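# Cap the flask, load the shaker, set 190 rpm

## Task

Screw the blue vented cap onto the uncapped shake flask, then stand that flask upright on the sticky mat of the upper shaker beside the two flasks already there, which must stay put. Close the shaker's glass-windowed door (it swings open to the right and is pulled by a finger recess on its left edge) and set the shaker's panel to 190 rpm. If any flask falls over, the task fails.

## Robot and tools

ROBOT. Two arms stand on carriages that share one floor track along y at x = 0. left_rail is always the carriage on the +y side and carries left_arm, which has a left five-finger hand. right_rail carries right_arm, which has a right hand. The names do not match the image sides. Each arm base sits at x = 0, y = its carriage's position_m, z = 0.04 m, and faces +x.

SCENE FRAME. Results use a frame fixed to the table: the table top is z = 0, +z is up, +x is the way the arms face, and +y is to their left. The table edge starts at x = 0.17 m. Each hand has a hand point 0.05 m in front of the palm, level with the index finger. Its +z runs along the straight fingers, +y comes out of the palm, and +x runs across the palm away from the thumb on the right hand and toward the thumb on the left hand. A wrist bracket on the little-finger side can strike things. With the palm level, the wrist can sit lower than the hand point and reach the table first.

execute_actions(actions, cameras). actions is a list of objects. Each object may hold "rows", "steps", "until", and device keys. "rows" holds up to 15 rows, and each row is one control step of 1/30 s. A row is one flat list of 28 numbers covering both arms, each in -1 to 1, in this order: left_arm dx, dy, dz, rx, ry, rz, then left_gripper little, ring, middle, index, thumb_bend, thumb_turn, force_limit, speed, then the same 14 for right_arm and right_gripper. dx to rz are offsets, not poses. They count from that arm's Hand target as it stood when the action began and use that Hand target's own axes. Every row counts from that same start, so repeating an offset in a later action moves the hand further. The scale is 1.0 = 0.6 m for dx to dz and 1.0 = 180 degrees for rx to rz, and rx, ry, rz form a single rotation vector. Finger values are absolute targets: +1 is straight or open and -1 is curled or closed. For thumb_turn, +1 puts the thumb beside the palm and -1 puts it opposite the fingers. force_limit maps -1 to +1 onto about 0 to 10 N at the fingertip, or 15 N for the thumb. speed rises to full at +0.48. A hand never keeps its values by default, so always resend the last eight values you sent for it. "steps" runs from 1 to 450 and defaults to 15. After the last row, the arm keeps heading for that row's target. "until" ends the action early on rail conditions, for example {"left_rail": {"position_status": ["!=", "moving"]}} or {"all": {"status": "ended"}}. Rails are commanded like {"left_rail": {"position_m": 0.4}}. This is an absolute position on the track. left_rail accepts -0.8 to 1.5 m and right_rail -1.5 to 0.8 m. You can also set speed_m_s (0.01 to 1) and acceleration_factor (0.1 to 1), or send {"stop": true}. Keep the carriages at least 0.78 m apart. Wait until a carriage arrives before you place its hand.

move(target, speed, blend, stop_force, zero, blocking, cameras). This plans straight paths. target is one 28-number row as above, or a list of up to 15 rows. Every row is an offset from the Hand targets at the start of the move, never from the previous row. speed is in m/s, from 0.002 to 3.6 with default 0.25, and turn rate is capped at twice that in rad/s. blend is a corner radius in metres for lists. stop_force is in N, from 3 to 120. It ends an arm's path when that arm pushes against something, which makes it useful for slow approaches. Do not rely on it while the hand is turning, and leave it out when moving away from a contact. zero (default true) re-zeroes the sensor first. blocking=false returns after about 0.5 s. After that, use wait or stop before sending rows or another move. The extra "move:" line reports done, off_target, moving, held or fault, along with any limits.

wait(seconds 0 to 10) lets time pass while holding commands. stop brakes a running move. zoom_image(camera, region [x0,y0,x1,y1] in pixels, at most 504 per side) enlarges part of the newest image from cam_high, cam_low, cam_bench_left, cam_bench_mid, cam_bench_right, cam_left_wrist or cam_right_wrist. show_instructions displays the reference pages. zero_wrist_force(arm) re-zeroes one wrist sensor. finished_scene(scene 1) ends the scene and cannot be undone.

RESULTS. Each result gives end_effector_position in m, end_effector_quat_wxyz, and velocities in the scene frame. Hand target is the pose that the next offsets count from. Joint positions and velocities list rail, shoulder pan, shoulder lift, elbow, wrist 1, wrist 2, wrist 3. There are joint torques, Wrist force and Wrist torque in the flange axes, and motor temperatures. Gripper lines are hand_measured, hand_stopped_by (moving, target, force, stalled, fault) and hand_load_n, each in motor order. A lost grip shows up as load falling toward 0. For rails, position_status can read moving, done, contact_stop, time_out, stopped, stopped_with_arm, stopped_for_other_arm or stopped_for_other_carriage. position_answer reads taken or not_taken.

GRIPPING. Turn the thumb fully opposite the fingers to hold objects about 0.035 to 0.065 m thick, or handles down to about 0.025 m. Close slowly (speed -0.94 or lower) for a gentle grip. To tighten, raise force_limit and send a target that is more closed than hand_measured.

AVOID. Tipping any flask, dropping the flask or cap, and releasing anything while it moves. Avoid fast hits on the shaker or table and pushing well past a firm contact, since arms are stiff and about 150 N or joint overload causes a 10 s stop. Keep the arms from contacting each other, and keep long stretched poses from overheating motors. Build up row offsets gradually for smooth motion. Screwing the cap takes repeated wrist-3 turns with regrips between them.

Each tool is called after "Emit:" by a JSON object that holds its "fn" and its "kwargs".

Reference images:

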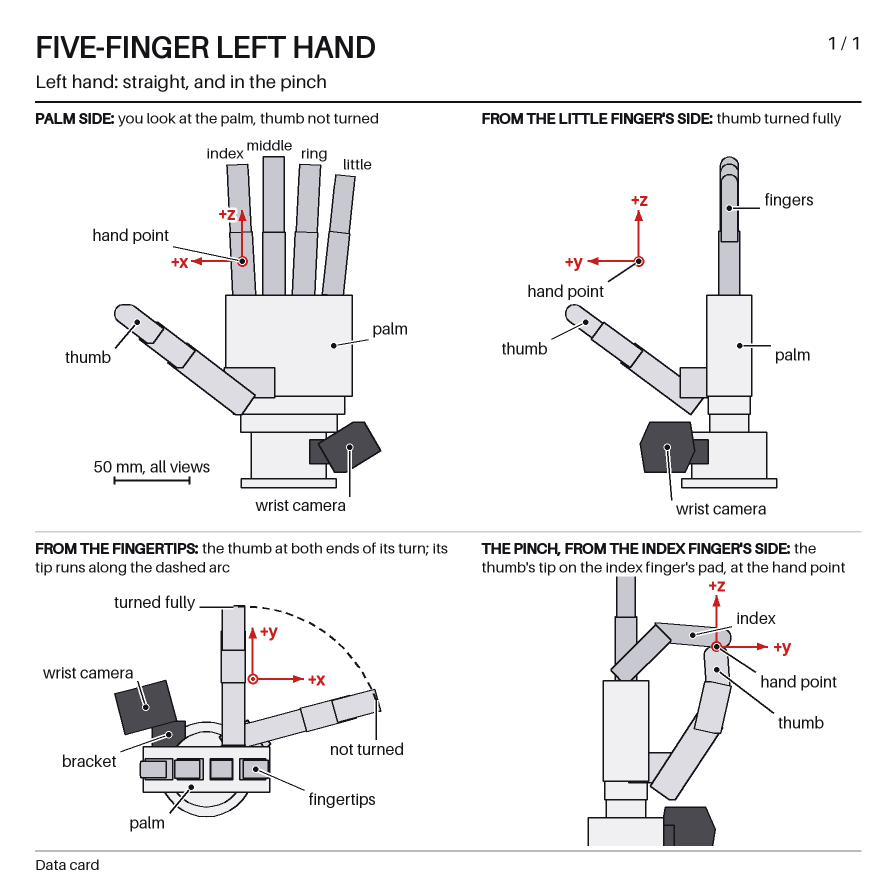

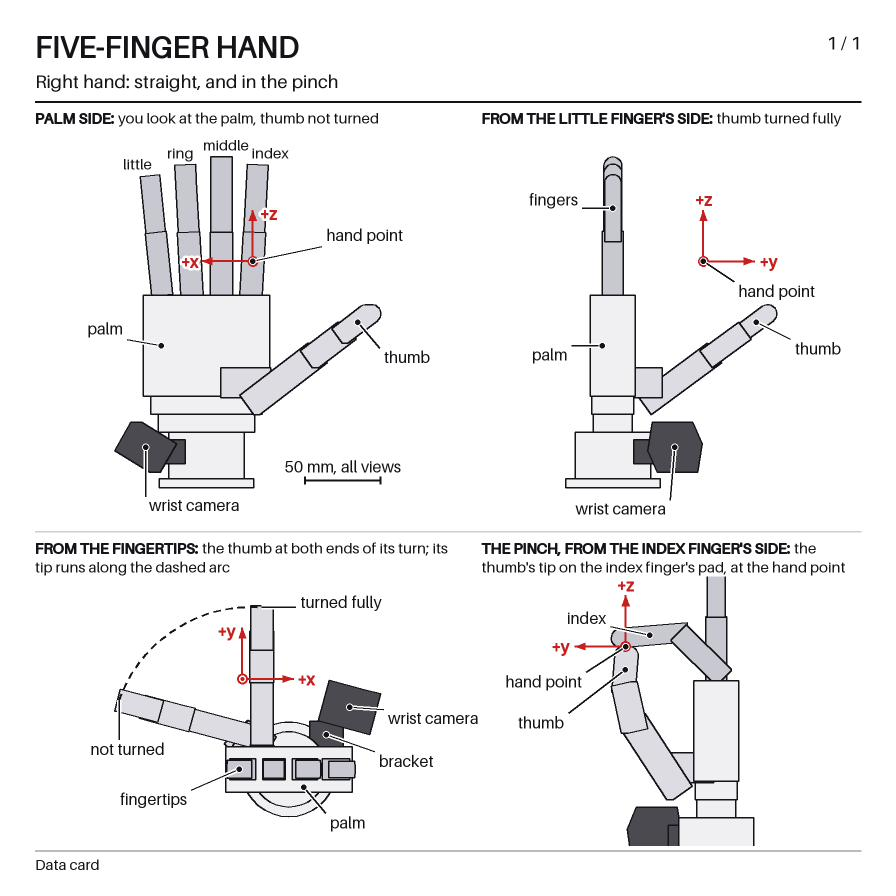

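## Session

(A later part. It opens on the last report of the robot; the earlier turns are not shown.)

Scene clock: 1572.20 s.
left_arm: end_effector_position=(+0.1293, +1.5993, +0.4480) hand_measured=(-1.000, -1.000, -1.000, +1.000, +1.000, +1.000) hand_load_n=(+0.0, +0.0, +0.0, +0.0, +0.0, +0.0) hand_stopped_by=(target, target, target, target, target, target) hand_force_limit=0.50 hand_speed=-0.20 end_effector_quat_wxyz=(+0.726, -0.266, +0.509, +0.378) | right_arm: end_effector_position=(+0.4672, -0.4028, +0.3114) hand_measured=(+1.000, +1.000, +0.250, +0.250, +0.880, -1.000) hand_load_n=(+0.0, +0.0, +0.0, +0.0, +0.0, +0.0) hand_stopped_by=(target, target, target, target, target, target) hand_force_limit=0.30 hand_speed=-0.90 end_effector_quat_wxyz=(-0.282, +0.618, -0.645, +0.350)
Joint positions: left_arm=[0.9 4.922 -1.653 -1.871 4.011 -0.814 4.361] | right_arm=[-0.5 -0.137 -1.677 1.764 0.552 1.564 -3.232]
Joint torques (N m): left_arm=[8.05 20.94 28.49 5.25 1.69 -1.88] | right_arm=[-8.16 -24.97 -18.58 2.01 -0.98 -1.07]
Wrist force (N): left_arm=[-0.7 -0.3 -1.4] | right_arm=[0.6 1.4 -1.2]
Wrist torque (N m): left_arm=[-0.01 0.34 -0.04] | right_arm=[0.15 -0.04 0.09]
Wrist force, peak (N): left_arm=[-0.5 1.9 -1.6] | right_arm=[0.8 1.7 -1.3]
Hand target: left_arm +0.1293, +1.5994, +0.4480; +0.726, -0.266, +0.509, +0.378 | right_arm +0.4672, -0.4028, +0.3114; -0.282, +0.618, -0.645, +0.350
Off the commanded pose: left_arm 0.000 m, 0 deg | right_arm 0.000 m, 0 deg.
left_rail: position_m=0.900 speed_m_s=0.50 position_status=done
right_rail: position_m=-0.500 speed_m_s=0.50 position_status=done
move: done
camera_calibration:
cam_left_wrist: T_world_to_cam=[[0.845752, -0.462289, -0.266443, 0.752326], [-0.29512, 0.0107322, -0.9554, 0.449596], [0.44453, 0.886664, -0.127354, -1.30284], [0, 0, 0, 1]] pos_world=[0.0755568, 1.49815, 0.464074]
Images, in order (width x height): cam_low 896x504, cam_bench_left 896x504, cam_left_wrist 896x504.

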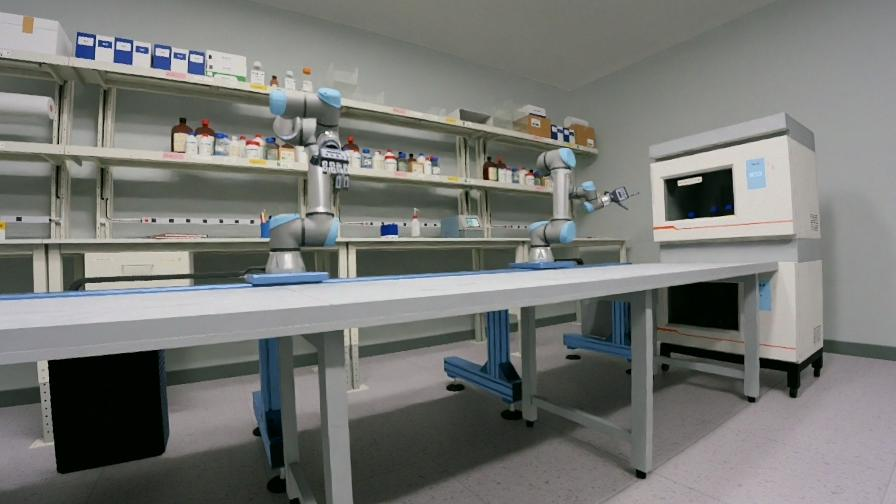

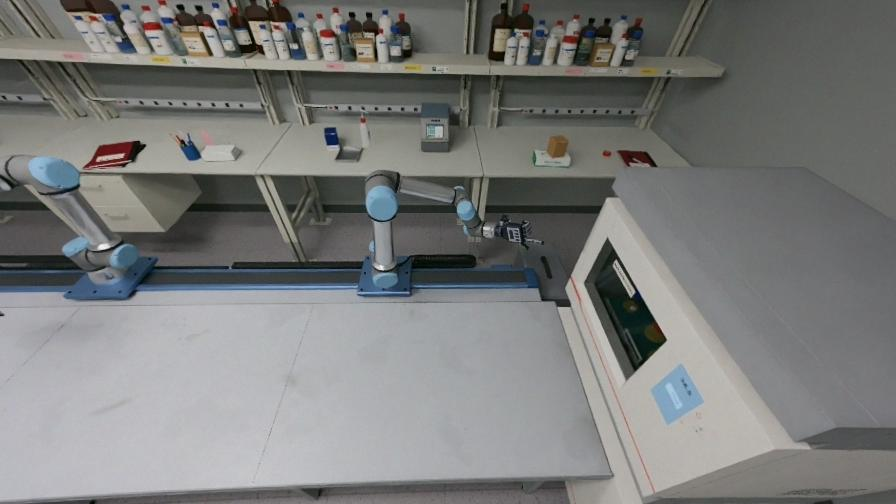

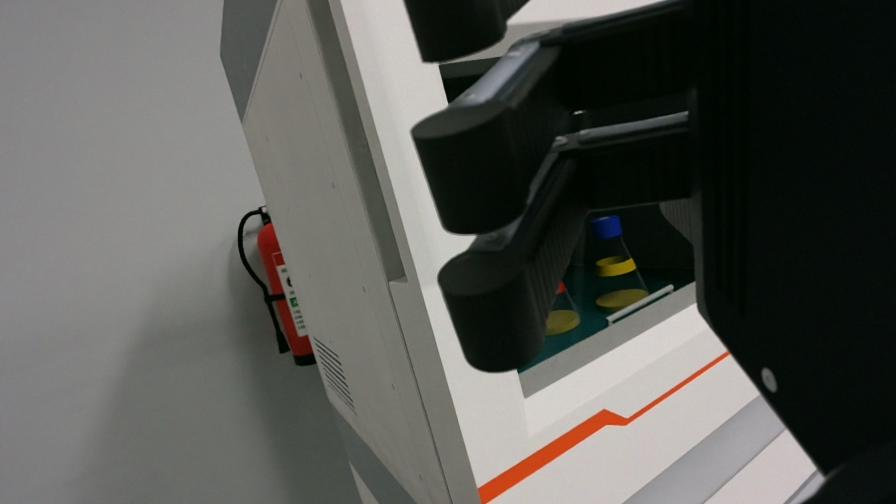

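Emit:
{"fn": "zoom_image", "kwargs": {"camera": "cam_left_wrist", "region": [220, 0, 480, 504]}}

Emit:
{"fn": "zoom_image", "kwargs": {"camera": "cam_low", "region": [640, 140, 840, 250]}}

Emit:
{"fn": "zoom_image", "kwargs": {"camera": "cam_bench_left", "region": [580, 240, 740, 440]}}

Scaled by 1.000.

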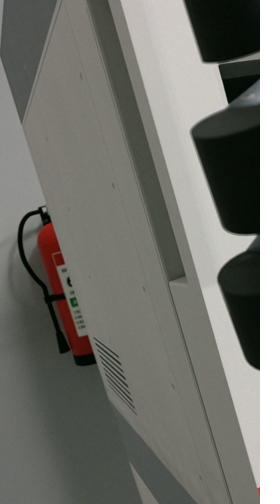

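Scaled by 2.520 from the camera's 896x504 image, which has a finer 1280x720 frame.

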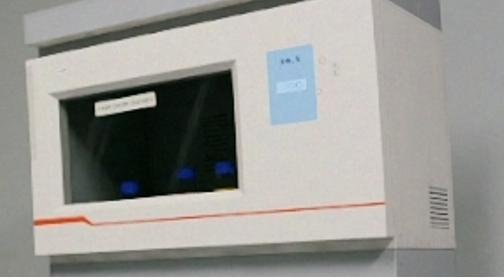

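Scaled by 2.520 from the camera's 896x504 image, which has a finer 1280x720 frame.

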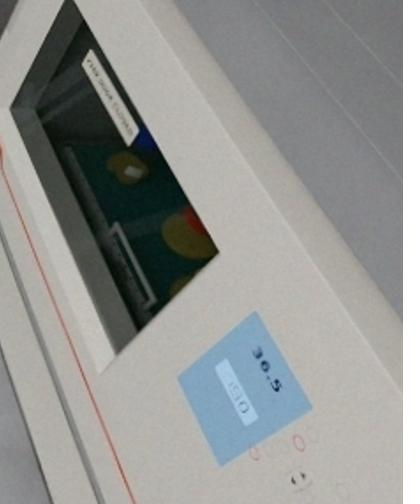

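Emit:
{"fn": "finished_scene", "kwargs": {"scene": 1}}

The scene is finished: the task was done.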